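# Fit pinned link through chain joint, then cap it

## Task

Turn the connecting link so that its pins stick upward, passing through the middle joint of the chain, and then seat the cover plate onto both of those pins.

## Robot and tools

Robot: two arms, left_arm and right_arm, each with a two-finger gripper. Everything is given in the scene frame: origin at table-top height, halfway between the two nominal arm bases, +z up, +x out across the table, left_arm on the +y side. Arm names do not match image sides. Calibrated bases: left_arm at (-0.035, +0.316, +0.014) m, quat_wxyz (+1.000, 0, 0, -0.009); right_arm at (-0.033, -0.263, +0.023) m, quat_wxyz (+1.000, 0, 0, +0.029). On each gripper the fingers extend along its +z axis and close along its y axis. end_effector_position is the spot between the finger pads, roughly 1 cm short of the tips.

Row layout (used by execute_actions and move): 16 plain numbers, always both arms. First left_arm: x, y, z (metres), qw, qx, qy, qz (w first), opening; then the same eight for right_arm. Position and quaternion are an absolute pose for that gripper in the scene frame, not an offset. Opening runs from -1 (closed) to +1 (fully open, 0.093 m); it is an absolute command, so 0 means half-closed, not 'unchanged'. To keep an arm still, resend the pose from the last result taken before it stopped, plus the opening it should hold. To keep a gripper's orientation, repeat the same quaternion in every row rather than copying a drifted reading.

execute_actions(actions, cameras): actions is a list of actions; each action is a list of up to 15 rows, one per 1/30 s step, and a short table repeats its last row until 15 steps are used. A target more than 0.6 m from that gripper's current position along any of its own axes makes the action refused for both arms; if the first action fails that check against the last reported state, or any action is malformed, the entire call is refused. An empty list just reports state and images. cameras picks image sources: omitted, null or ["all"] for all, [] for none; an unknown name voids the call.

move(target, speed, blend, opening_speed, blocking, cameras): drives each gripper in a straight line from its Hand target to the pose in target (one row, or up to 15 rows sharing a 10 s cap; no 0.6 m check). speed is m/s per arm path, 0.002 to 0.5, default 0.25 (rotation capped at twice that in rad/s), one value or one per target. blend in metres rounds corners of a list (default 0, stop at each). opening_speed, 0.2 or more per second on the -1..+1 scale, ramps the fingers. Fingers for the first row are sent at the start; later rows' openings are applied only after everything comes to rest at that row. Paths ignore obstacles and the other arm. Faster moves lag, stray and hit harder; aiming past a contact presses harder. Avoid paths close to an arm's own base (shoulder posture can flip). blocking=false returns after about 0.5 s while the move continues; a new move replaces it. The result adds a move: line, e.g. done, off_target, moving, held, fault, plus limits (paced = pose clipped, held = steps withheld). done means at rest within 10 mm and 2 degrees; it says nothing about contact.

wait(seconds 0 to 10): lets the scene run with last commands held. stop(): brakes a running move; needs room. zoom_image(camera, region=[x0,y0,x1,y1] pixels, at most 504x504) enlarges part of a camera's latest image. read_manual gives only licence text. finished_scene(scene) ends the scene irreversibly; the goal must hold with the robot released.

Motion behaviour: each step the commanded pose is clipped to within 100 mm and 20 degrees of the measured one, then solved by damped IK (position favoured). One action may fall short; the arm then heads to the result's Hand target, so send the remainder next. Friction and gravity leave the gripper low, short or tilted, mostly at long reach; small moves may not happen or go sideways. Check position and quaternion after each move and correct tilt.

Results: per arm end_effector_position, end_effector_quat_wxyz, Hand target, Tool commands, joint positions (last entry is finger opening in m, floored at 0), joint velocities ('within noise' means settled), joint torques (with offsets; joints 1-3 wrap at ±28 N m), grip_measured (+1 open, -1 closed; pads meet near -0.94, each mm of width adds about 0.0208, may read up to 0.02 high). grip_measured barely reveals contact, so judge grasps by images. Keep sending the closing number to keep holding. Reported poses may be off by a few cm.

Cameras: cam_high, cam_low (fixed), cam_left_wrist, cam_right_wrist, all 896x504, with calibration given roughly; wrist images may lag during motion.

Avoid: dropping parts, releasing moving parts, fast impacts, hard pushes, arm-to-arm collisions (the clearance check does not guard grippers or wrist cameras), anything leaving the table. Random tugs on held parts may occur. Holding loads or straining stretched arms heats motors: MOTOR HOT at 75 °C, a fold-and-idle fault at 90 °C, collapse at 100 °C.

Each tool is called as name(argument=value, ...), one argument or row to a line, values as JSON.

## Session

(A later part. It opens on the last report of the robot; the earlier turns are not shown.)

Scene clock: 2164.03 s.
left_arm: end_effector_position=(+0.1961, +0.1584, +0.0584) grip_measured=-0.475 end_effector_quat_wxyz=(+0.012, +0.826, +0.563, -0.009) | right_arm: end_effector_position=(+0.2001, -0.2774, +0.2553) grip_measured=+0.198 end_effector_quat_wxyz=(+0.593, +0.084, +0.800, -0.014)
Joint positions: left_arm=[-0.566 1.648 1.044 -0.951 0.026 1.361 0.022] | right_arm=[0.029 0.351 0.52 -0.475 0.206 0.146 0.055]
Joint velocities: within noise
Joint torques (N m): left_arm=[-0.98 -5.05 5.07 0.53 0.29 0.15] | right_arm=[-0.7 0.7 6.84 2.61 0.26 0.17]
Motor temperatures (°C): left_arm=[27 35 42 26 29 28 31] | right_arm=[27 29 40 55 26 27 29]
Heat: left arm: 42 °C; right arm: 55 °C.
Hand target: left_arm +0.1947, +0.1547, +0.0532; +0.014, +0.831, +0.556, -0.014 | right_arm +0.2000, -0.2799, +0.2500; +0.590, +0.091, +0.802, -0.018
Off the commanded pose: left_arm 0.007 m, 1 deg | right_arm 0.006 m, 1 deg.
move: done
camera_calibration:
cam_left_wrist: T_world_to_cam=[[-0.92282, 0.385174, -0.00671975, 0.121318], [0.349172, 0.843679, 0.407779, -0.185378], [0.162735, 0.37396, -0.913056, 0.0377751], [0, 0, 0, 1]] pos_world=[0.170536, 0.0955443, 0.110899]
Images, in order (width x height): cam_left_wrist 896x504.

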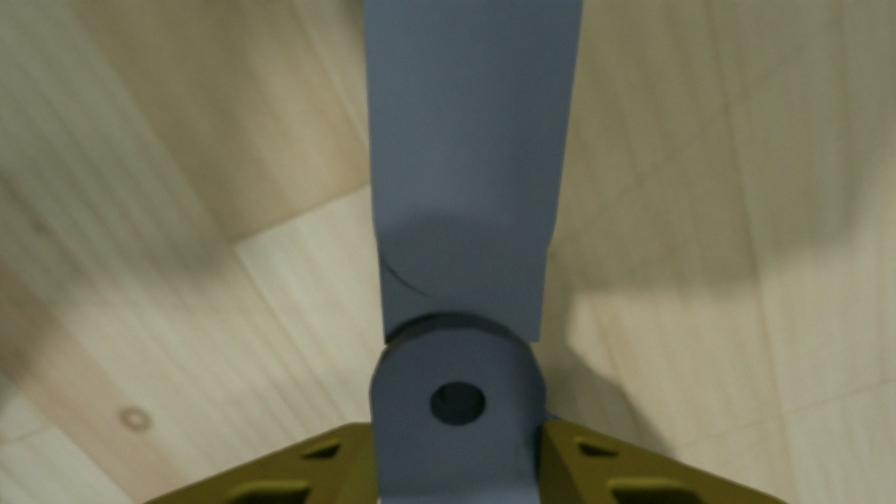

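move(
  target=[0.1948,0.1546,0.0520,0.0145,0.8387,0.5442,-0.0144,-0.8,0.2000,-0.2800,0.2500,0.590,0.091,0.802,-0.018,0.2],
  speed=0.03,
  cameras=["cam_left_wrist"],
)

move(
  target=[0.1948,0.1546,0.0520,0.0145,0.8141,0.5805,-0.0144,-0.8,0.2000,-0.2800,0.2500,0.590,0.091,0.802,-0.018,0.2],
  speed=0.03,
  cameras=["cam_left_wrist"],
)

zoom_image(
  camera="cam_left_wrist",
  region=[425, 375, 491, 431],
)

Scene clock: 2172.67 s.
left_arm: end_effector_position=(+0.1961, +0.1584, +0.0584) grip_measured=-0.475 end_effector_quat_wxyz=(+0.012, +0.834, +0.552, -0.009) | right_arm: end_effector_position=(+0.2001, -0.2774, +0.2553) grip_measured=+0.198 end_effector_quat_wxyz=(+0.593, +0.084, +0.800, -0.014)
Joint positions: left_arm=[-0.566 1.648 1.044 -0.951 0.026 1.389 0.022] | right_arm=[0.029 0.351 0.52 -0.475 0.206 0.146 0.055]
Joint velocities: within noise
Joint torques (N m): left_arm=[-0.98 -4.93 4.89 0.55 0.3 0.1] | right_arm=[-0.5 0.84 7.08 2.6 0.21 0.15]
Motor temperatures (°C): left_arm=[27 35 42 26 29 28 31] | right_arm=[27 29 40 55 26 27 29]
Heat: left arm: 42 °C; right arm: 55 °C.
Hand target: left_arm +0.1947, +0.1547, +0.0522; +0.014, +0.839, +0.544, -0.014 | right_arm +0.2000, -0.2799, +0.2500; +0.590, +0.091, +0.802, -0.018
Off the commanded pose: left_arm 0.008 m, 1 deg | right_arm 0.006 m, 1 deg.
move: done
camera_calibration:
cam_left_wrist: T_world_to_cam=[[-0.911736, 0.410708, -0.00749436, 0.115147], [0.372183, 0.833659, 0.408036, -0.188317], [0.173831, 0.369232, -0.912935, 0.0363412], [0, 0, 0, 1]] pos_world=[0.168755, 0.0962821, 0.11088]
Images, in order (width x height): cam_left_wrist 896x504.

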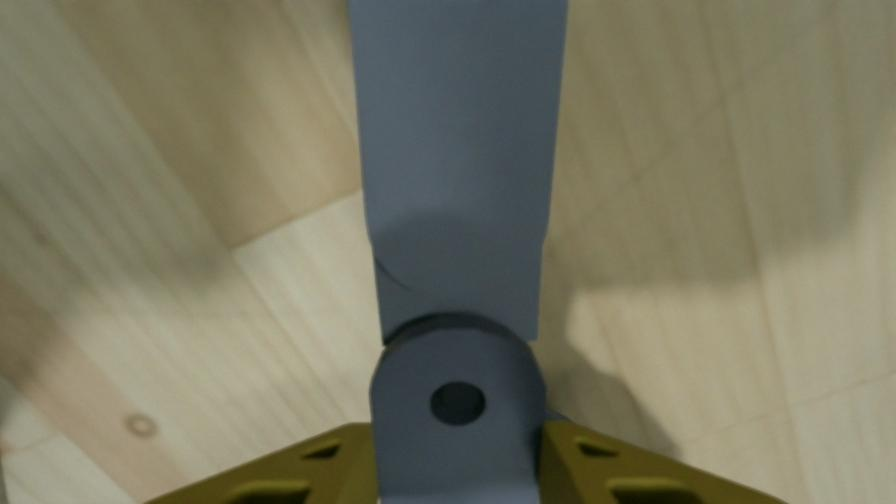

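Scene clock: 2174.57 s.
left_arm: end_effector_position=(+0.1973, +0.1575, +0.0585) grip_measured=-0.475 end_effector_quat_wxyz=(+0.014, +0.815, +0.579, -0.008) | right_arm: end_effector_position=(+0.2001, -0.2774, +0.2553) grip_measured=+0.198 end_effector_quat_wxyz=(+0.593, +0.084, +0.800, -0.014)
Joint positions: left_arm=[-0.566 1.648 1.044 -0.945 0.026 1.322 0.022] | right_arm=[0.029 0.351 0.52 -0.475 0.206 0.146 0.055]
Joint velocities: within noise
Joint torques (N m): left_arm=[-1.02 -5.01 4.79 0.52 0.29 -0.06] | right_arm=[-0.65 0.75 6.75 2.54 0.23 0.22]
Motor temperatures (°C): left_arm=[27 35 42 26 29 28 31] | right_arm=[27 29 40 55 26 27 29]
Heat: left arm: 42 °C; right arm: 55 °C.
Hand target: left_arm +0.1947, +0.1547, +0.0522; +0.014, +0.814, +0.580, -0.014 | right_arm +0.2000, -0.2799, +0.2500; +0.590, +0.091, +0.802, -0.018
Off the commanded pose: left_arm 0.008 m, 1 deg | right_arm 0.006 m, 1 deg.
move: done
camera_calibration:
cam_left_wrist: T_world_to_cam=[[-0.937062, 0.348971, -0.011572, 0.131569], [0.3145, 0.857968, 0.406178, -0.180449], [0.151673, 0.376975, -0.913721, 0.0396494], [0, 0, 0, 1]] pos_world=[0.174025, 0.093959, 0.111046]
Images, in order (width x height): cam_left_wrist 896x504.

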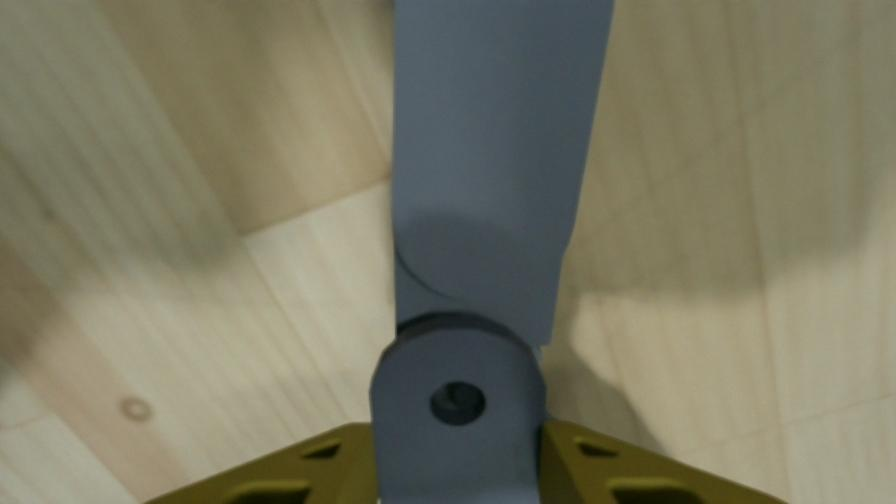

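Scaled by 7.636 from the camera's 896x504 image, which has a finer 1280x720 frame.

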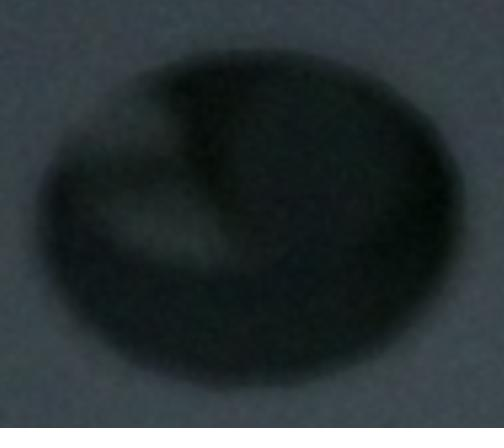

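move(
  target=[
    [0.2030,0.1750,0.1250,0.0145,0.8238,0.5663,-0.0144,-0.8,0.2000,-0.2800,0.2500,0.590,0.091,0.802,-0.018,0.2],
    [0.2050,0.1900,0.1050,0.0145,0.8238,0.5663,-0.0144,-0.8,0.2000,-0.2800,0.2500,0.590,0.091,0.802,-0.018,0.2],
  ],
  speed=0.08,
  cameras=["cam_left_wrist"],
)

zoom_image(
  camera="cam_left_wrist",
  region=[380, 120, 540, 340],
)

Scene clock: 2200.13 s.
left_arm: end_effector_position=(+0.2034, +0.1917, +0.1000) grip_measured=-0.475 end_effector_quat_wxyz=(-0.002, +0.823, +0.568, -0.016) | right_arm: end_effector_position=(+0.2001, -0.2774, +0.2553) grip_measured=+0.198 end_effector_quat_wxyz=(+0.593, +0.084, +0.800, -0.014)
Joint positions: left_arm=[-0.446 1.594 1.158 -1.154 0.026 1.469 0.022] | right_arm=[0.029 0.351 0.52 -0.475 0.206 0.146 0.055]
Joint velocities: within noise
Joint torques (N m): left_arm=[0.1 -7.6 6.01 0.33 0.31 0.07] | right_arm=[-0.51 0.75 6.98 2.56 0.21 0.15]
Motor temperatures (°C): left_arm=[27 36 41 26 29 28 31] | right_arm=[27 29 40 55 26 27 29]
Heat: left arm: 41 °C; right arm: 55 °C.
Hand target: left_arm +0.2050, +0.1900, +0.1050; +0.014, +0.824, +0.566, -0.014 | right_arm +0.2000, -0.2799, +0.2500; +0.590, +0.091, +0.802, -0.018
Off the commanded pose: left_arm 0.006 m, 2 deg | right_arm 0.006 m, 1 deg.
move: done
camera_calibration:
cam_left_wrist: T_world_to_cam=[[-0.927078, 0.374083, 0.024236, 0.115418], [0.350411, 0.841812, 0.410567, -0.233242], [0.133184, 0.38912, -0.911508, 0.0649925], [0, 0, 0, 1]] pos_world=[0.180076, 0.12788, 0.152205]
Images, in order (width x height): cam_left_wrist 896x504.

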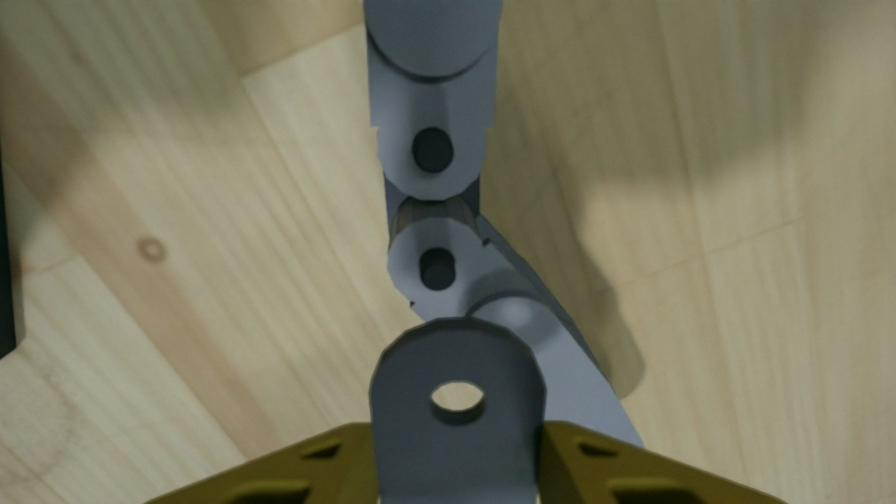

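Scaled by 2.291 from the camera's 896x504 image, which has a finer 1280x720 frame.

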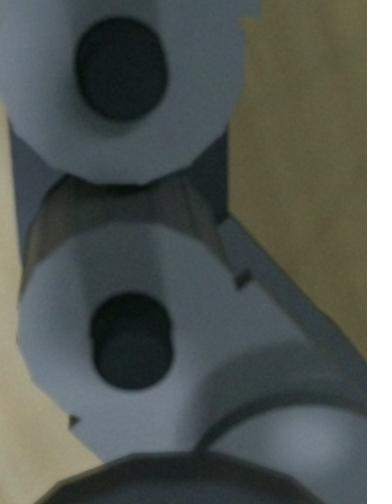

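zoom_image(
  camera="cam_left_wrist",
  region=[350, 310, 570, 504],
)

Scaled by 2.291 from the camera's 896x504 image, which has a finer 1280x720 frame.

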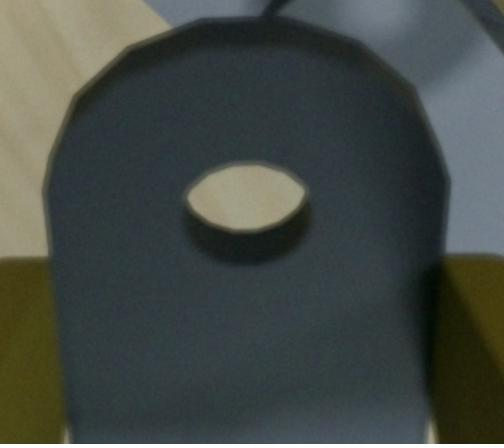

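move(
  target=[
    [0.1970,0.1670,0.0800,0.0145,0.8210,0.5706,-0.0144,-0.8,0.2000,-0.2800,0.2500,0.590,0.091,0.802,-0.018,0.2],
    [0.1947,0.1555,0.0590,0.0145,0.8210,0.5706,-0.0144,-0.8,0.2000,-0.2800,0.2500,0.590,0.091,0.802,-0.018,0.2],
  ],
  speed=0.06,
  cameras=["cam_left_wrist"],
)

zoom_image(
  camera="cam_left_wrist",
  region=[425, 375, 491, 431],
)

Scene clock: 2290.80 s.
left_arm: end_effector_position=(+0.1957, +0.1591, +0.0609) grip_measured=-0.475 end_effector_quat_wxyz=(+0.011, +0.822, +0.569, -0.010) | right_arm: end_effector_position=(+0.2001, -0.2774, +0.2553) grip_measured=+0.198 end_effector_quat_wxyz=(+0.593, +0.084, +0.800, -0.014)
Joint positions: left_arm=[-0.564 1.644 1.049 -0.963 0.026 1.348 0.022] | right_arm=[0.029 0.351 0.52 -0.475 0.206 0.146 0.055]
Joint velocities: within noise
Joint torques (N m): left_arm=[-0.9 -5.63 5.82 0.44 0.28 -0.06] | right_arm=[-0.65 0.84 6.82 2.55 0.21 0.2]
Motor temperatures (°C): left_arm=[27 38 43 25 29 28 31] | right_arm=[27 29 40 56 26 27 29]
Heat: left arm: 43 °C; right arm: 56 °C.
Hand target: left_arm +0.1946, +0.1556, +0.0590; +0.014, +0.821, +0.571, -0.014 | right_arm +0.2000, -0.2799, +0.2500; +0.590, +0.091, +0.802, -0.018
Off the commanded pose: left_arm 0.004 m, 1 deg | right_arm 0.006 m, 1 deg.
move: done
camera_calibration:
cam_left_wrist: T_world_to_cam=[[-0.928455, 0.37142, -0.00433517, 0.123889], [0.337573, 0.8486, 0.407335, -0.18533], [0.154971, 0.376729, -0.913269, 0.040869], [0, 0, 0, 1]] pos_world=[0.171254, 0.0958603, 0.113353]
Images, in order (width x height): cam_left_wrist 896x504.

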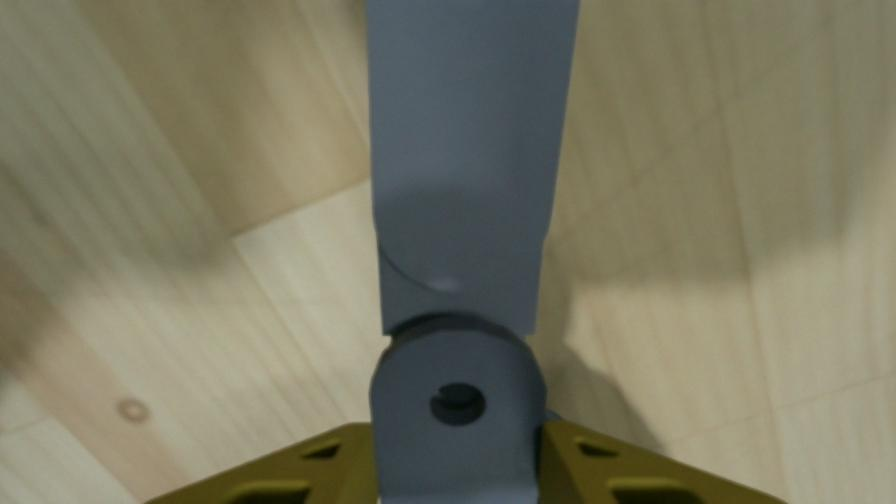

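Scaled by 7.636 from the camera's 896x504 image, which has a finer 1280x720 frame.

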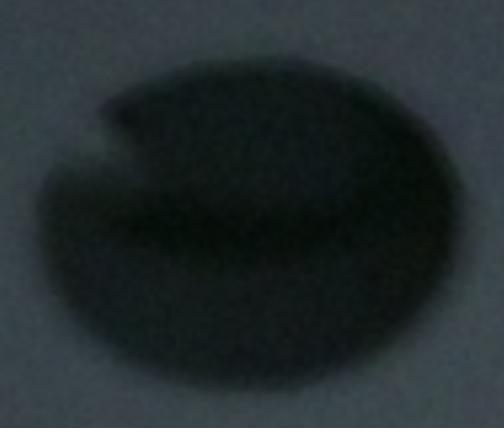

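move(
  target=[
    [0.1965,0.1670,0.0800,0.0145,0.8210,0.5706,-0.0144,-0.8,0.2000,-0.2800,0.2500,0.590,0.091,0.802,-0.018,0.2],
    [0.1939,0.1556,0.0590,0.0145,0.8210,0.5706,-0.0144,-0.8,0.2000,-0.2800,0.2500,0.590,0.091,0.802,-0.018,0.2],
  ],
  speed=0.06,
  cameras=["cam_left_wrist"],
)

zoom_image(
  camera="cam_left_wrist",
  region=[425, 375, 491, 431],
)

Scene clock: 2321.57 s.
left_arm: end_effector_position=(+0.1950, +0.1588, +0.0612) grip_measured=-0.475 end_effector_quat_wxyz=(+0.012, +0.822, +0.569, -0.010) | right_arm: end_effector_position=(+0.2001, -0.2774, +0.2553) grip_measured=+0.198 end_effector_quat_wxyz=(+0.593, +0.084, +0.800, -0.014)
Joint positions: left_arm=[-0.566 1.64 1.047 -0.963 0.027 1.347 0.022] | right_arm=[0.029 0.351 0.52 -0.475 0.206 0.146 0.055]
Joint velocities: within noise
Joint torques (N m): left_arm=[-0.87 -5.49 5.68 0.4 0.29 -0.07] | right_arm=[-0.59 0.62 6.89 2.57 0.17 0.19]
Motor temperatures (°C): left_arm=[27 37 42 26 29 28 31] | right_arm=[27 28 40 56 26 27 29]
Heat: left arm: 42 °C; right arm: 56 °C.
Hand target: left_arm +0.1939, +0.1556, +0.0591; +0.015, +0.821, +0.571, -0.014 | right_arm +0.2000, -0.2799, +0.2500; +0.590, +0.091, +0.802, -0.018
Off the commanded pose: left_arm 0.004 m, 1 deg | right_arm 0.006 m, 1 deg.
move: done
camera_calibration:
cam_left_wrist: T_world_to_cam=[[-0.928164, 0.372128, -0.005721, 0.123252], [0.337806, 0.848811, 0.406703, -0.185059], [0.156202, 0.375555, -0.913542, 0.0413486], [0, 0, 0, 1]] pos_world=[0.170454, 0.0956855, 0.113743]
Images, in order (width x height): cam_left_wrist 896x504.

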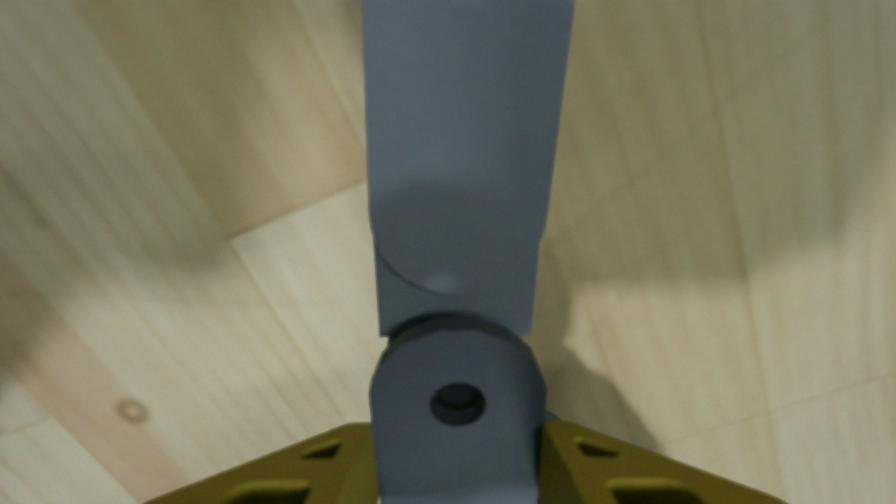

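Scaled by 7.636 from the camera's 896x504 image, which has a finer 1280x720 frame.

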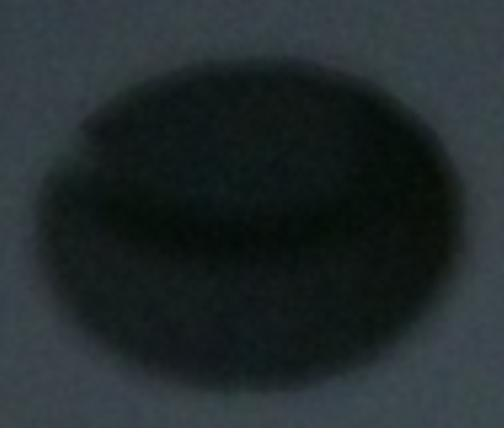

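move(
  target=[0.1940,0.1557,0.0545,0.0145,0.8210,0.5706,-0.0144,-0.8,0.2000,-0.2800,0.2500,0.590,0.091,0.802,-0.018,0.2],
  speed=0.03,
  cameras=["cam_left_wrist"],
)

zoom_image(
  camera="cam_left_wrist",
  region=[425, 375, 491, 431],
)

Scene clock: 2330.60 s.
left_arm: end_effector_position=(+0.1950, +0.1589, +0.0588) grip_measured=-0.475 end_effector_quat_wxyz=(+0.012, +0.822, +0.569, -0.010) | right_arm: end_effector_position=(+0.2001, -0.2774, +0.2553) grip_measured=+0.198 end_effector_quat_wxyz=(+0.593, +0.084, +0.800, -0.014)
Joint positions: left_arm=[-0.566 1.643 1.04 -0.953 0.027 1.346 0.022] | right_arm=[0.029 0.351 0.52 -0.475 0.206 0.146 0.055]
Joint velocities: within noise
Joint torques (N m): left_arm=[-0.79 -5.19 5.31 0.48 0.3 -0.06] | right_arm=[-0.64 0.64 7.13 2.56 0.24 0.17]
Motor temperatures (°C): left_arm=[27 36 42 26 29 28 31] | right_arm=[27 28 40 56 26 27 29]
Heat: left arm: 42 °C; right arm: 56 °C.
Hand target: left_arm +0.1940, +0.1557, +0.0546; +0.014, +0.821, +0.571, -0.015 | right_arm +0.2000, -0.2799, +0.2500; +0.590, +0.091, +0.802, -0.018
Off the commanded pose: left_arm 0.005 m, 1 deg | right_arm 0.006 m, 1 deg.
move: done
camera_calibration:
cam_left_wrist: T_world_to_cam=[[-0.928446, 0.371419, -0.00607243, 0.123347], [0.337038, 0.849153, 0.406626, -0.184001], [0.156185, 0.375484, -0.913574, 0.0391739], [0, 0, 0, 1]] pos_world=[0.170418, 0.0957227, 0.111357]
Images, in order (width x height): cam_left_wrist 896x504.

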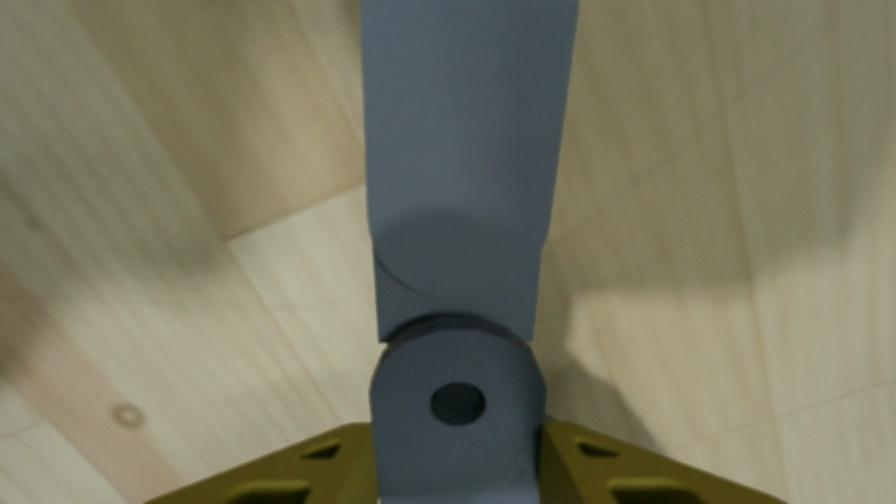

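Scaled by 7.636 from the camera's 896x504 image, which has a finer 1280x720 frame.

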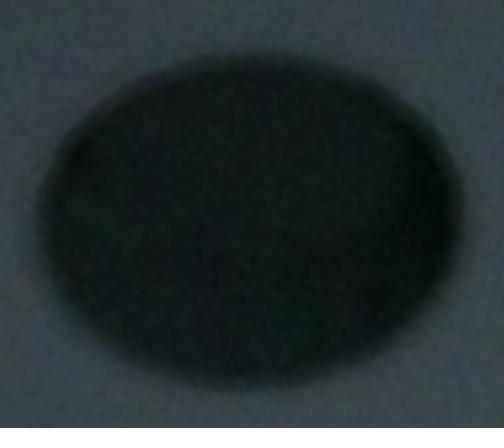

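execute_actions(
  actions=[],
  cameras=["cam_low", "cam_high"],
)

zoom_image(
  camera="cam_low",
  region=[455, 230, 515, 280],
)

zoom_image(
  camera="cam_high",
  region=[300, 240, 460, 360],
)

Scene clock: 2345.63 s.
left_arm: end_effector_position=(+0.1950, +0.1589, +0.0588) grip_measured=-0.475 end_effector_quat_wxyz=(+0.012, +0.822, +0.569, -0.010) | right_arm: end_effector_position=(+0.2001, -0.2774, +0.2553) grip_measured=+0.198 end_effector_quat_wxyz=(+0.593, +0.084, +0.800, -0.014)
Joint positions: left_arm=[-0.566 1.643 1.04 -0.953 0.027 1.346 0.022] | right_arm=[0.029 0.351 0.52 -0.475 0.206 0.146 0.055]
Joint velocities: within noise
Joint torques (N m): left_arm=[-0.8 -5.2 5.22 0.48 0.29 -0.07] | right_arm=[-0.44 0.92 6.89 2.56 0.19 0.19]
Motor temperatures (°C): left_arm=[27 36 42 26 29 28 31] | right_arm=[27 28 40 56 26 27 29]
Heat: left arm: 42 °C; right arm: 56 °C.
Hand target: left_arm +0.1940, +0.1557, +0.0546; +0.014, +0.821, +0.571, -0.015 | right_arm +0.2000, -0.2799, +0.2500; +0.590, +0.091, +0.802, -0.018
Tool commands: left_gripper/opening=-0.8 right_gripper/opening=+0.2
Off the commanded pose: left_arm 0.005 m, 1 deg | right_arm 0.006 m, 1 deg.
Images, in order (width x height): cam_high 896x504, cam_low 896x504.

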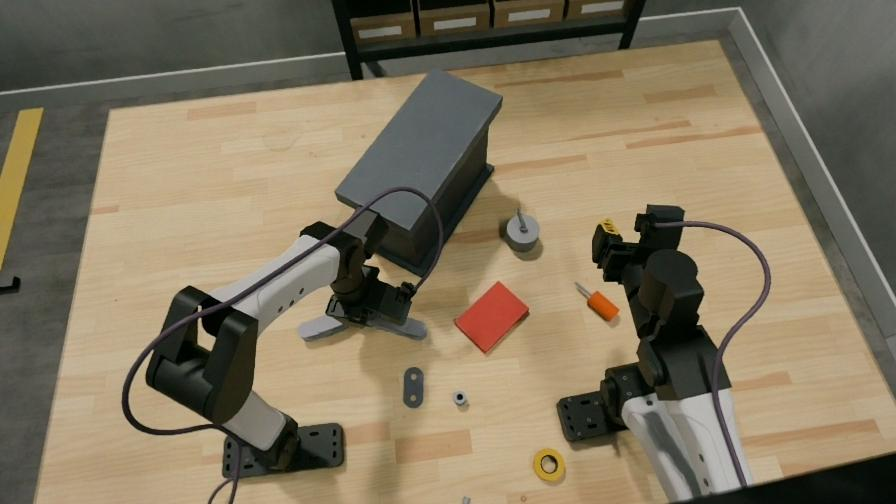

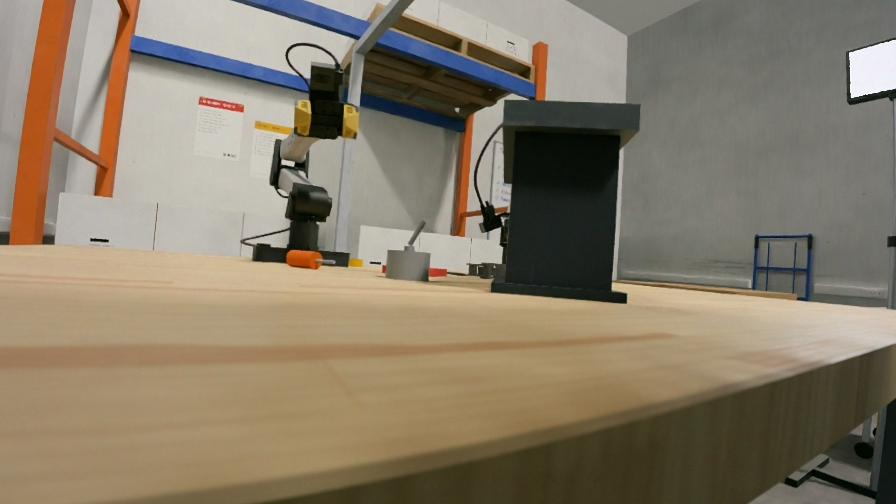

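Scaled by 8.400 from the camera's 896x504 image, which has a finer 1280x720 frame.

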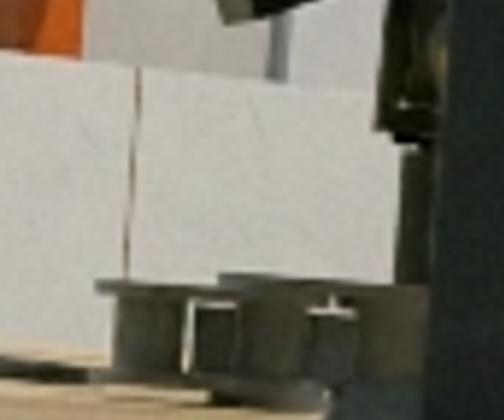

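Scaled by 3.150 from the camera's 896x504 image, which has a finer 1280x720 frame.

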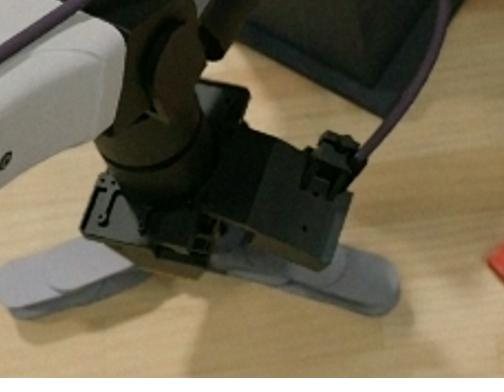

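move(
  target=[0.1938,0.1560,0.0500,0.0145,0.8210,0.5706,-0.0144,-0.8,0.2000,-0.2800,0.2500,0.590,0.091,0.802,-0.018,0.2],
  speed=0.03,
  cameras=["cam_left_wrist"],
)

zoom_image(
  camera="cam_left_wrist",
  region=[350, 310, 570, 504],
)

Scene clock: 2353.20 s.
left_arm: end_effector_position=(+0.1948, +0.1589, +0.0582) grip_measured=-0.475 end_effector_quat_wxyz=(+0.012, +0.822, +0.569, -0.010) | right_arm: end_effector_position=(+0.2001, -0.2774, +0.2553) grip_measured=+0.198 end_effector_quat_wxyz=(+0.593, +0.084, +0.800, -0.014)
Joint positions: left_arm=[-0.566 1.643 1.037 -0.95 0.027 1.346 0.022] | right_arm=[0.029 0.351 0.52 -0.475 0.206 0.146 0.055]
Joint velocities: within noise
Joint torques (N m): left_arm=[-0.77 -4.83 4.34 0.63 0.27 -0.05] | right_arm=[-0.66 0.51 6.91 2.58 0.23 0.17]
Motor temperatures (°C): left_arm=[27 36 41 26 29 28 31] | right_arm=[27 28 40 56 26 27 29]
Heat: left arm: 41 °C; right arm: 56 °C.
Hand target: left_arm +0.1936, +0.1562, +0.0503; +0.014, +0.821, +0.571, -0.015 | right_arm +0.2000, -0.2799, +0.2500; +0.590, +0.091, +0.802, -0.018
Off the commanded pose: left_arm 0.009 m, 1 deg | right_arm 0.006 m, 1 deg.
move: done
camera_calibration:
cam_left_wrist: T_world_to_cam=[[-0.928444, 0.371417, -0.00644609, 0.12322], [0.336909, 0.849238, 0.406555, -0.183758], [0.156476, 0.375292, -0.913603, 0.0385645], [0, 0, 0, 1]] pos_world=[0.170278, 0.0958151, 0.110735]
Images, in order (width x height): cam_left_wrist 896x504.

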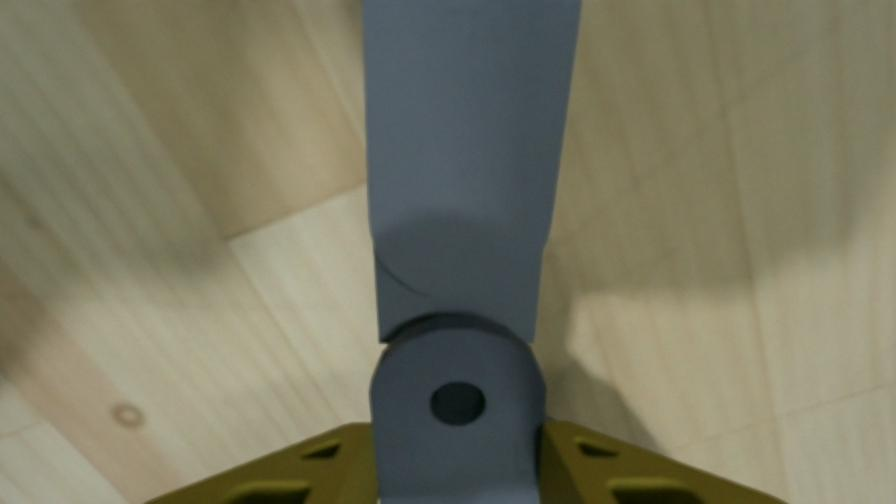

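Scaled by 2.291 from the camera's 896x504 image, which has a finer 1280x720 frame.

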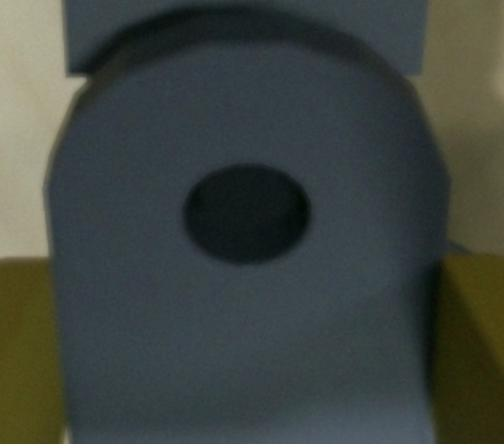

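zoom_image(
  camera="cam_left_wrist",
  region=[428, 378, 488, 428],
)

Scaled by 8.400 from the camera's 896x504 image, which has a finer 1280x720 frame.

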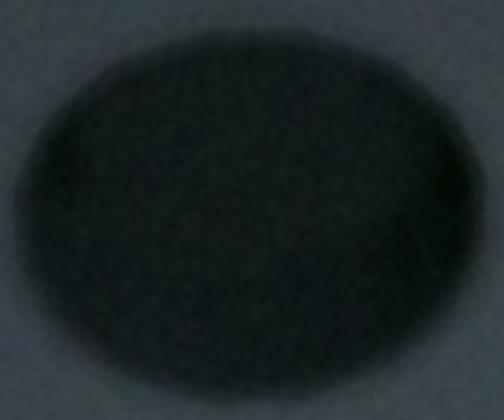

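move(
  target=[
    [0.1970,0.1680,0.0800,0.0145,0.8210,0.5706,-0.0144,-0.8,0.2000,-0.2800,0.2500,0.590,0.091,0.802,-0.018,0.2],
    [0.1942,0.1564,0.0590,0.0145,0.8210,0.5706,-0.0144,-0.8,0.2000,-0.2800,0.2500,0.590,0.091,0.802,-0.018,0.2],
  ],
  speed=0.06,
  cameras=["cam_left_wrist"],
)

zoom_image(
  camera="cam_left_wrist",
  region=[428, 378, 488, 428],
)

move(
  target=[0.1942, 0.1564, 0.0535, 0.0145,0.8210,0.5706,-0.0144,-0.8,0.2000,-0.2800,0.2500,0.590,0.091,0.802,-0.018,0.2],
  speed=0.03,
  cameras=["cam_left_wrist"],
)

zoom_image(
  camera="cam_left_wrist",
  region=[428, 378, 488, 428],
)

Scene clock: 2390.30 s.
left_arm: end_effector_position=(+0.1950, +0.1592, +0.0611) grip_measured=-0.475 end_effector_quat_wxyz=(+0.012, +0.822, +0.569, -0.011) | right_arm: end_effector_position=(+0.2001, -0.2774, +0.2553) grip_measured=+0.198 end_effector_quat_wxyz=(+0.593, +0.084, +0.800, -0.014)
Joint positions: left_arm=[-0.563 1.64 1.046 -0.963 0.03 1.35 0.022] | right_arm=[0.029 0.351 0.52 -0.475 0.206 0.146 0.055]
Joint velocities: within noise
Joint torques (N m): left_arm=[-0.81 -5.56 5.68 0.33 0.25 -0.04] | right_arm=[-0.61 0.84 6.68 2.55 0.23 0.17]
Motor temperatures (°C): left_arm=[27 36 41 26 29 28 31] | right_arm=[27 28 40 56 26 27 29]
Heat: left arm: 41 °C; right arm: 56 °C.
Hand target: left_arm +0.1943, +0.1564, +0.0591; +0.015, +0.821, +0.571, -0.014 | right_arm +0.2000, -0.2799, +0.2500; +0.590, +0.091, +0.802, -0.018
Off the commanded pose: left_arm 0.004 m, 0 deg | right_arm 0.006 m, 1 deg.
move: done
camera_calibration:
cam_left_wrist: T_world_to_cam=[[-0.928157, 0.372158, -0.00475781, 0.123034], [0.338701, 0.849877, 0.403722, -0.185475], [0.154292, 0.373107, -0.914869, 0.0420048], [0, 0, 0, 1]] pos_world=[0.170534, 0.0961708, 0.113895]
Images, in order (width x height): cam_left_wrist 896x504.

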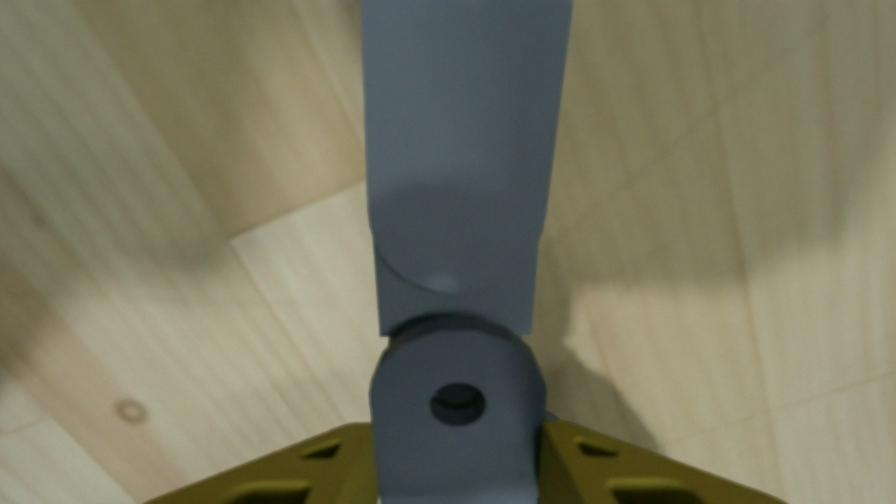

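Scaled by 8.400 from the camera's 896x504 image, which has a finer 1280x720 frame.

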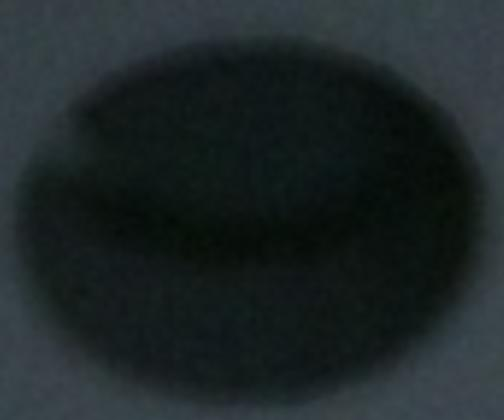

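Scene clock: 2391.00 s.
left_arm: end_effector_position=(+0.1949, +0.1592, +0.0588) grip_measured=-0.475 end_effector_quat_wxyz=(+0.013, +0.822, +0.570, -0.011) | right_arm: end_effector_position=(+0.2001, -0.2774, +0.2553) grip_measured=+0.198 end_effector_quat_wxyz=(+0.593, +0.084, +0.800, -0.014)
Joint positions: left_arm=[-0.563 1.642 1.039 -0.952 0.03 1.349 0.022] | right_arm=[0.029 0.351 0.52 -0.475 0.206 0.146 0.055]
Joint velocities: within noise
Joint torques (N m): left_arm=[-0.88 -5.01 5.05 0.53 0.24 -0.11] | right_arm=[-0.42 0.91 6.93 2.58 0.25 0.18]
Motor temperatures (°C): left_arm=[27 36 41 26 29 28 31] | right_arm=[27 28 40 56 26 27 29]
Heat: left arm: 41 °C; right arm: 56 °C.
Hand target: left_arm +0.1941, +0.1566, +0.0536; +0.014, +0.821, +0.571, -0.014 | right_arm +0.2000, -0.2799, +0.2500; +0.590, +0.091, +0.802, -0.018
Off the commanded pose: left_arm 0.006 m, 0 deg | right_arm 0.006 m, 1 deg.
move: done
camera_calibration:
cam_left_wrist: T_world_to_cam=[[-0.928719, 0.370739, -0.00582988, 0.123358], [0.337038, 0.850642, 0.403501, -0.18435], [0.154553, 0.372774, -0.914961, 0.039918], [0, 0, 0, 1]] pos_world=[0.170529, 0.0962015, 0.111628]
Images, in order (width x height): cam_left_wrist 896x504.

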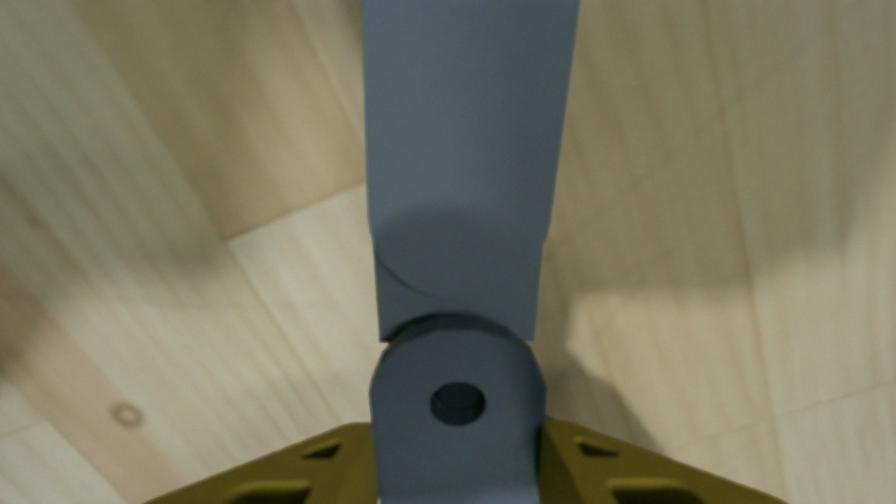

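Scaled by 8.400 from the camera's 896x504 image, which has a finer 1280x720 frame.

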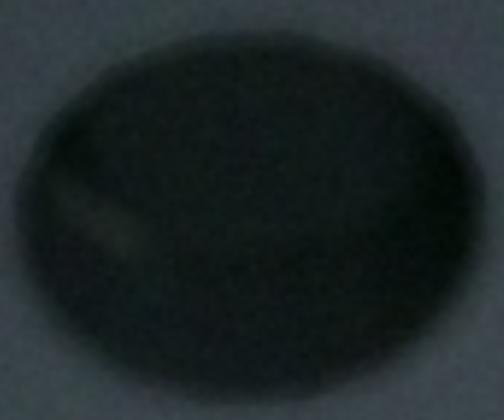

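move(
  target=[
    [0.1975,0.1690,0.0800,0.0145,0.8210,0.5706,-0.0144,-0.8,0.2000,-0.2800,0.2500,0.590,0.091,0.802,-0.018,0.2],
    [0.1945,0.1573,0.0590,0.0145,0.8210,0.5706,-0.0144,-0.8,0.2000,-0.2800,0.2500,0.590,0.091,0.802,-0.018,0.2],
    [0.1945,0.1573,0.0525,0.0145,0.8210,0.5706,-0.0144,-0.8,0.2000,-0.2800,0.2500,0.590,0.091,0.802,-0.018,0.2],
  ],
  speed=[0.06,0.06,0.03],
  cameras=["cam_left_wrist"],
)

zoom_image(
  camera="cam_left_wrist",
  region=[428, 378, 488, 428],
)

Scene clock: 2404.63 s.
left_arm: end_effector_position=(+0.1947, +0.1602, +0.0550) grip_measured=-0.475 end_effector_quat_wxyz=(+0.011, +0.822, +0.570, -0.012) | right_arm: end_effector_position=(+0.2001, -0.2774, +0.2553) grip_measured=+0.198 end_effector_quat_wxyz=(+0.593, +0.084, +0.800, -0.014)
Joint positions: left_arm=[-0.559 1.648 1.028 -0.94 0.032 1.352 0.022] | right_arm=[0.029 0.351 0.52 -0.475 0.206 0.146 0.055]
Joint velocities: within noise
Joint torques (N m): left_arm=[-0.91 -5.52 5.64 0.45 0.24 -0.06] | right_arm=[-0.59 0.58 6.95 2.55 0.21 0.2]
Motor temperatures (°C): left_arm=[27 36 40 26 29 28 31] | right_arm=[27 28 40 56 26 27 29]
Heat: left arm: 40 °C; right arm: 56 °C.
Hand target: left_arm +0.1946, +0.1573, +0.0526; +0.015, +0.821, +0.571, -0.014 | right_arm +0.2000, -0.2799, +0.2500; +0.590, +0.091, +0.802, -0.018
Off the commanded pose: left_arm 0.004 m, 0 deg | right_arm 0.006 m, 1 deg.
move: done
camera_calibration:
cam_left_wrist: T_world_to_cam=[[-0.928727, 0.370758, -0.00227647, 0.122518], [0.338503, 0.850402, 0.40278, -0.183757], [0.15127, 0.373302, -0.915294, 0.0366055], [0, 0, 0, 1]] pos_world=[0.170451, 0.097178, 0.107797]
Images, in order (width x height): cam_left_wrist 896x504.

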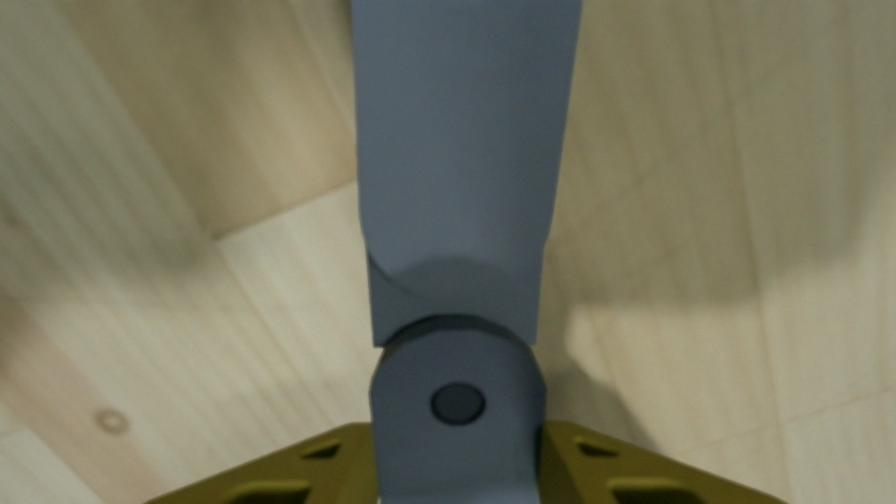

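Scaled by 8.400 from the camera's 896x504 image, which has a finer 1280x720 frame.

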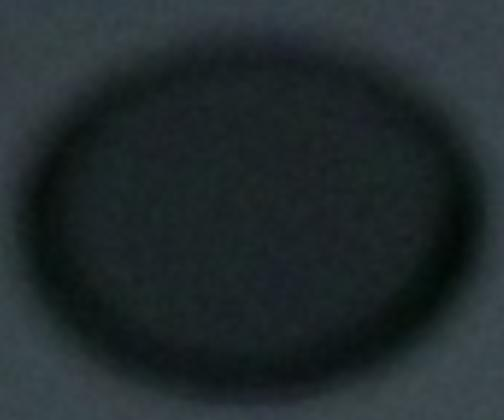

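move(
  target=[0.1945,0.1573,0.0475,0.0145,0.8210,0.5706,-0.0144,-0.8,0.2000,-0.2800,0.2500,0.590,0.091,0.802,-0.018,0.2],
  speed=0.03,
  cameras=["cam_left_wrist"],
)

zoom_image(
  camera="cam_left_wrist",
  region=[350, 310, 570, 504],
)

Scene clock: 2412.10 s.
left_arm: end_effector_position=(+0.1948, +0.1601, +0.0502) grip_measured=-0.475 end_effector_quat_wxyz=(+0.012, +0.822, +0.570, -0.012) | right_arm: end_effector_position=(+0.2001, -0.2774, +0.2553) grip_measured=+0.198 end_effector_quat_wxyz=(+0.593, +0.084, +0.800, -0.014)
Joint positions: left_arm=[-0.559 1.655 1.016 -0.919 0.032 1.352 0.022] | right_arm=[0.029 0.351 0.52 -0.475 0.206 0.146 0.055]
Joint velocities: within noise
Joint torques (N m): left_arm=[-0.91 -5.46 5.53 0.46 0.24 -0.07] | right_arm=[-0.51 0.81 7.06 2.57 0.19 0.18]
Motor temperatures (°C): left_arm=[27 36 40 26 29 28 31] | right_arm=[27 28 40 56 26 27 29]
Heat: left arm: 40 °C; right arm: 56 °C.
Hand target: left_arm +0.1945, +0.1574, +0.0476; +0.015, +0.821, +0.571, -0.014 | right_arm +0.2000, -0.2799, +0.2500; +0.590, +0.091, +0.802, -0.018
Off the commanded pose: left_arm 0.004 m, 0 deg | right_arm 0.006 m, 1 deg.
move: done
camera_calibration:
cam_left_wrist: T_world_to_cam=[[-0.928726, 0.370758, -0.00265058, 0.122625], [0.338374, 0.850486, 0.402712, -0.181797], [0.151563, 0.373112, -0.915323, 0.032211], [0, 0, 0, 1]] pos_world=[0.170519, 0.0971337, 0.10302]
Images, in order (width x height): cam_left_wrist 896x504.

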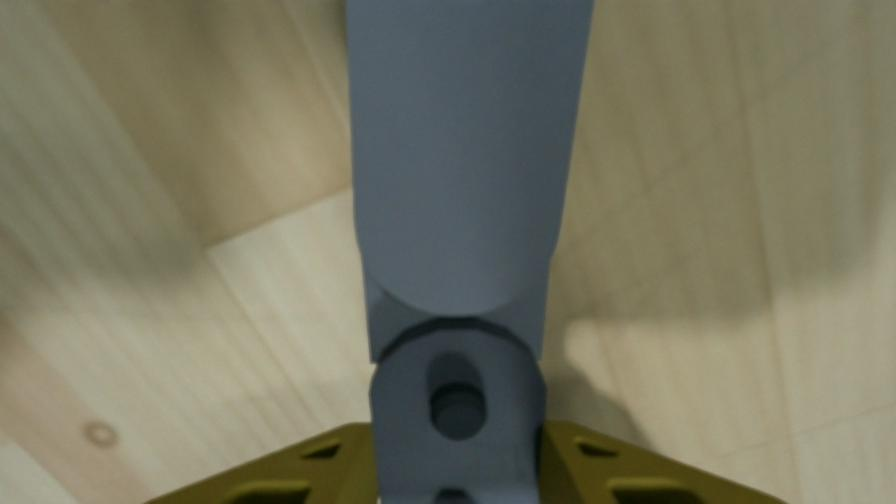

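Scaled by 2.291 from the camera's 896x504 image, which has a finer 1280x720 frame.

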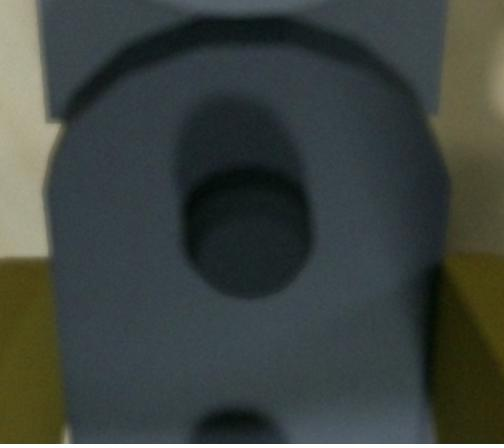

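move(
  target=[0.1945,0.1573,0.0450,0.0145,0.8210,0.5706,-0.0144,-0.8,0.2000,-0.2800,0.2500,0.590,0.091,0.802,-0.018,0.2],
  speed=0.03,
  cameras=[],
)

Scene clock: 2417.37 s.
left_arm: end_effector_position=(+0.1947, +0.1602, +0.0497) grip_measured=-0.475 end_effector_quat_wxyz=(+0.012, +0.822, +0.570, -0.012) | right_arm: end_effector_position=(+0.2001, -0.2774, +0.2553) grip_measured=+0.198 end_effector_quat_wxyz=(+0.593, +0.084, +0.800, -0.014)
Joint positions: left_arm=[-0.559 1.655 1.014 -0.917 0.032 1.352 0.022] | right_arm=[0.029 0.351 0.52 -0.475 0.206 0.146 0.055]
Joint velocities: within noise
Joint torques (N m): left_arm=[-0.9 -5.16 5.15 0.51 0.23 -0.06] | right_arm=[-0.44 0.79 7.02 2.57 0.22 0.19]
Motor temperatures (°C): left_arm=[27 36 40 26 29 28 31] | right_arm=[27 28 40 56 26 27 29]
Heat: left arm: 40 °C; right arm: 56 °C.
Hand target: left_arm +0.1945, +0.1574, +0.0452; +0.014, +0.821, +0.571, -0.014 | right_arm +0.2000, -0.2799, +0.2500; +0.590, +0.091, +0.802, -0.018
Off the commanded pose: left_arm 0.006 m, 0 deg | right_arm 0.006 m, 1 deg.
move: done
No camera images: "cameras" was empty.

move(
  target=[
    [0.1945,0.1573,0.0465,0.0145,0.8210,0.5706,-0.0144,-0.2,0.2000,-0.2800,0.2500,0.590,0.091,0.802,-0.018,0.2],
    [0.1960,0.1620,0.1500,0.0145,0.8210,0.5706,-0.0144,-0.2,0.2000,-0.2800,0.2500,0.590,0.091,0.802,-0.018,0.2],
  ],
  speed=0.08,
  opening_speed=0.4,
  cameras=["cam_left_wrist"],
)

zoom_image(
  camera="cam_left_wrist",
  region=[340, 120, 560, 340],
)

Scene clock: 2429.33 s.
left_arm: end_effector_position=(+0.1929, +0.1629, +0.1392) grip_measured=-0.202 end_effector_quat_wxyz=(-0.001, +0.820, +0.571, -0.018) | right_arm: end_effector_position=(+0.2001, -0.2774, +0.2553) grip_measured=+0.198 end_effector_quat_wxyz=(+0.593, +0.084, +0.800, -0.014)
Joint positions: left_arm=[-0.555 1.594 1.315 -1.307 0.032 1.353 0.036] | right_arm=[0.029 0.351 0.52 -0.475 0.206 0.146 0.055]
Joint velocities: within noise
Joint torques (N m): left_arm=[0.32 -7.27 8.51 0.18 0.25 0.11] | right_arm=[-0.61 0.76 7.05 2.57 0.23 0.21]
Motor temperatures (°C): left_arm=[27 36 41 26 29 28 31] | right_arm=[27 28 40 56 26 27 29]
Heat: left arm: 41 °C; right arm: 56 °C.
Hand target: left_arm +0.1958, +0.1621, +0.1498; +0.014, +0.821, +0.570, -0.014 | right_arm +0.2000, -0.2799, +0.2500; +0.590, +0.091, +0.802, -0.018
Off the commanded pose: left_arm 0.011 m, 2 deg | right_arm 0.006 m, 1 deg.
move: off_target (left_arm)
camera_calibration:
cam_left_wrist: T_world_to_cam=[[-0.929876, 0.367046, 0.024635, 0.117108], [0.344603, 0.845664, 0.407556, -0.220437], [0.128759, 0.387466, -0.912848, 0.114713], [0, 0, 0, 1]] pos_world=[0.170089, 0.0989843, 0.191671]
Images, in order (width x height): cam_left_wrist 896x504.

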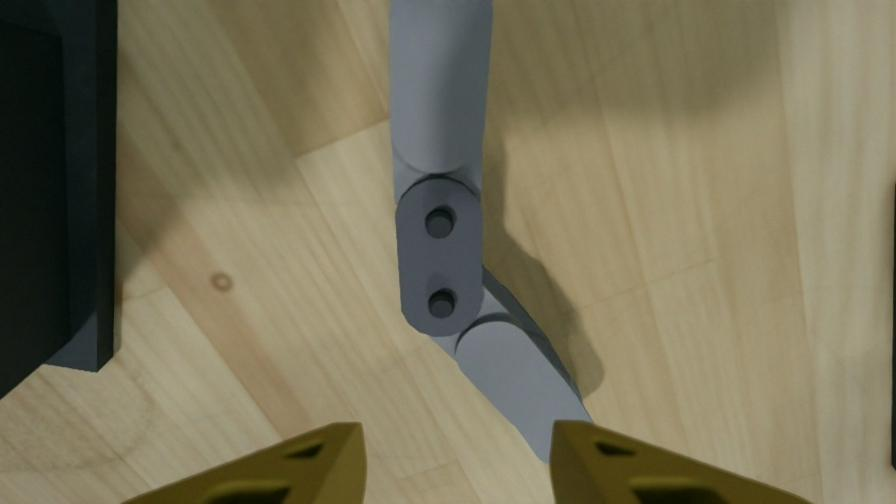

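Scaled by 2.291 from the camera's 896x504 image, which has a finer 1280x720 frame.

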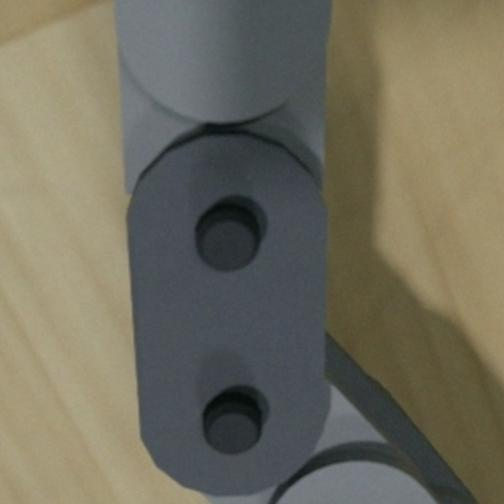

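finished_scene(
  scene=2,
)

The scene is finished: the task was done.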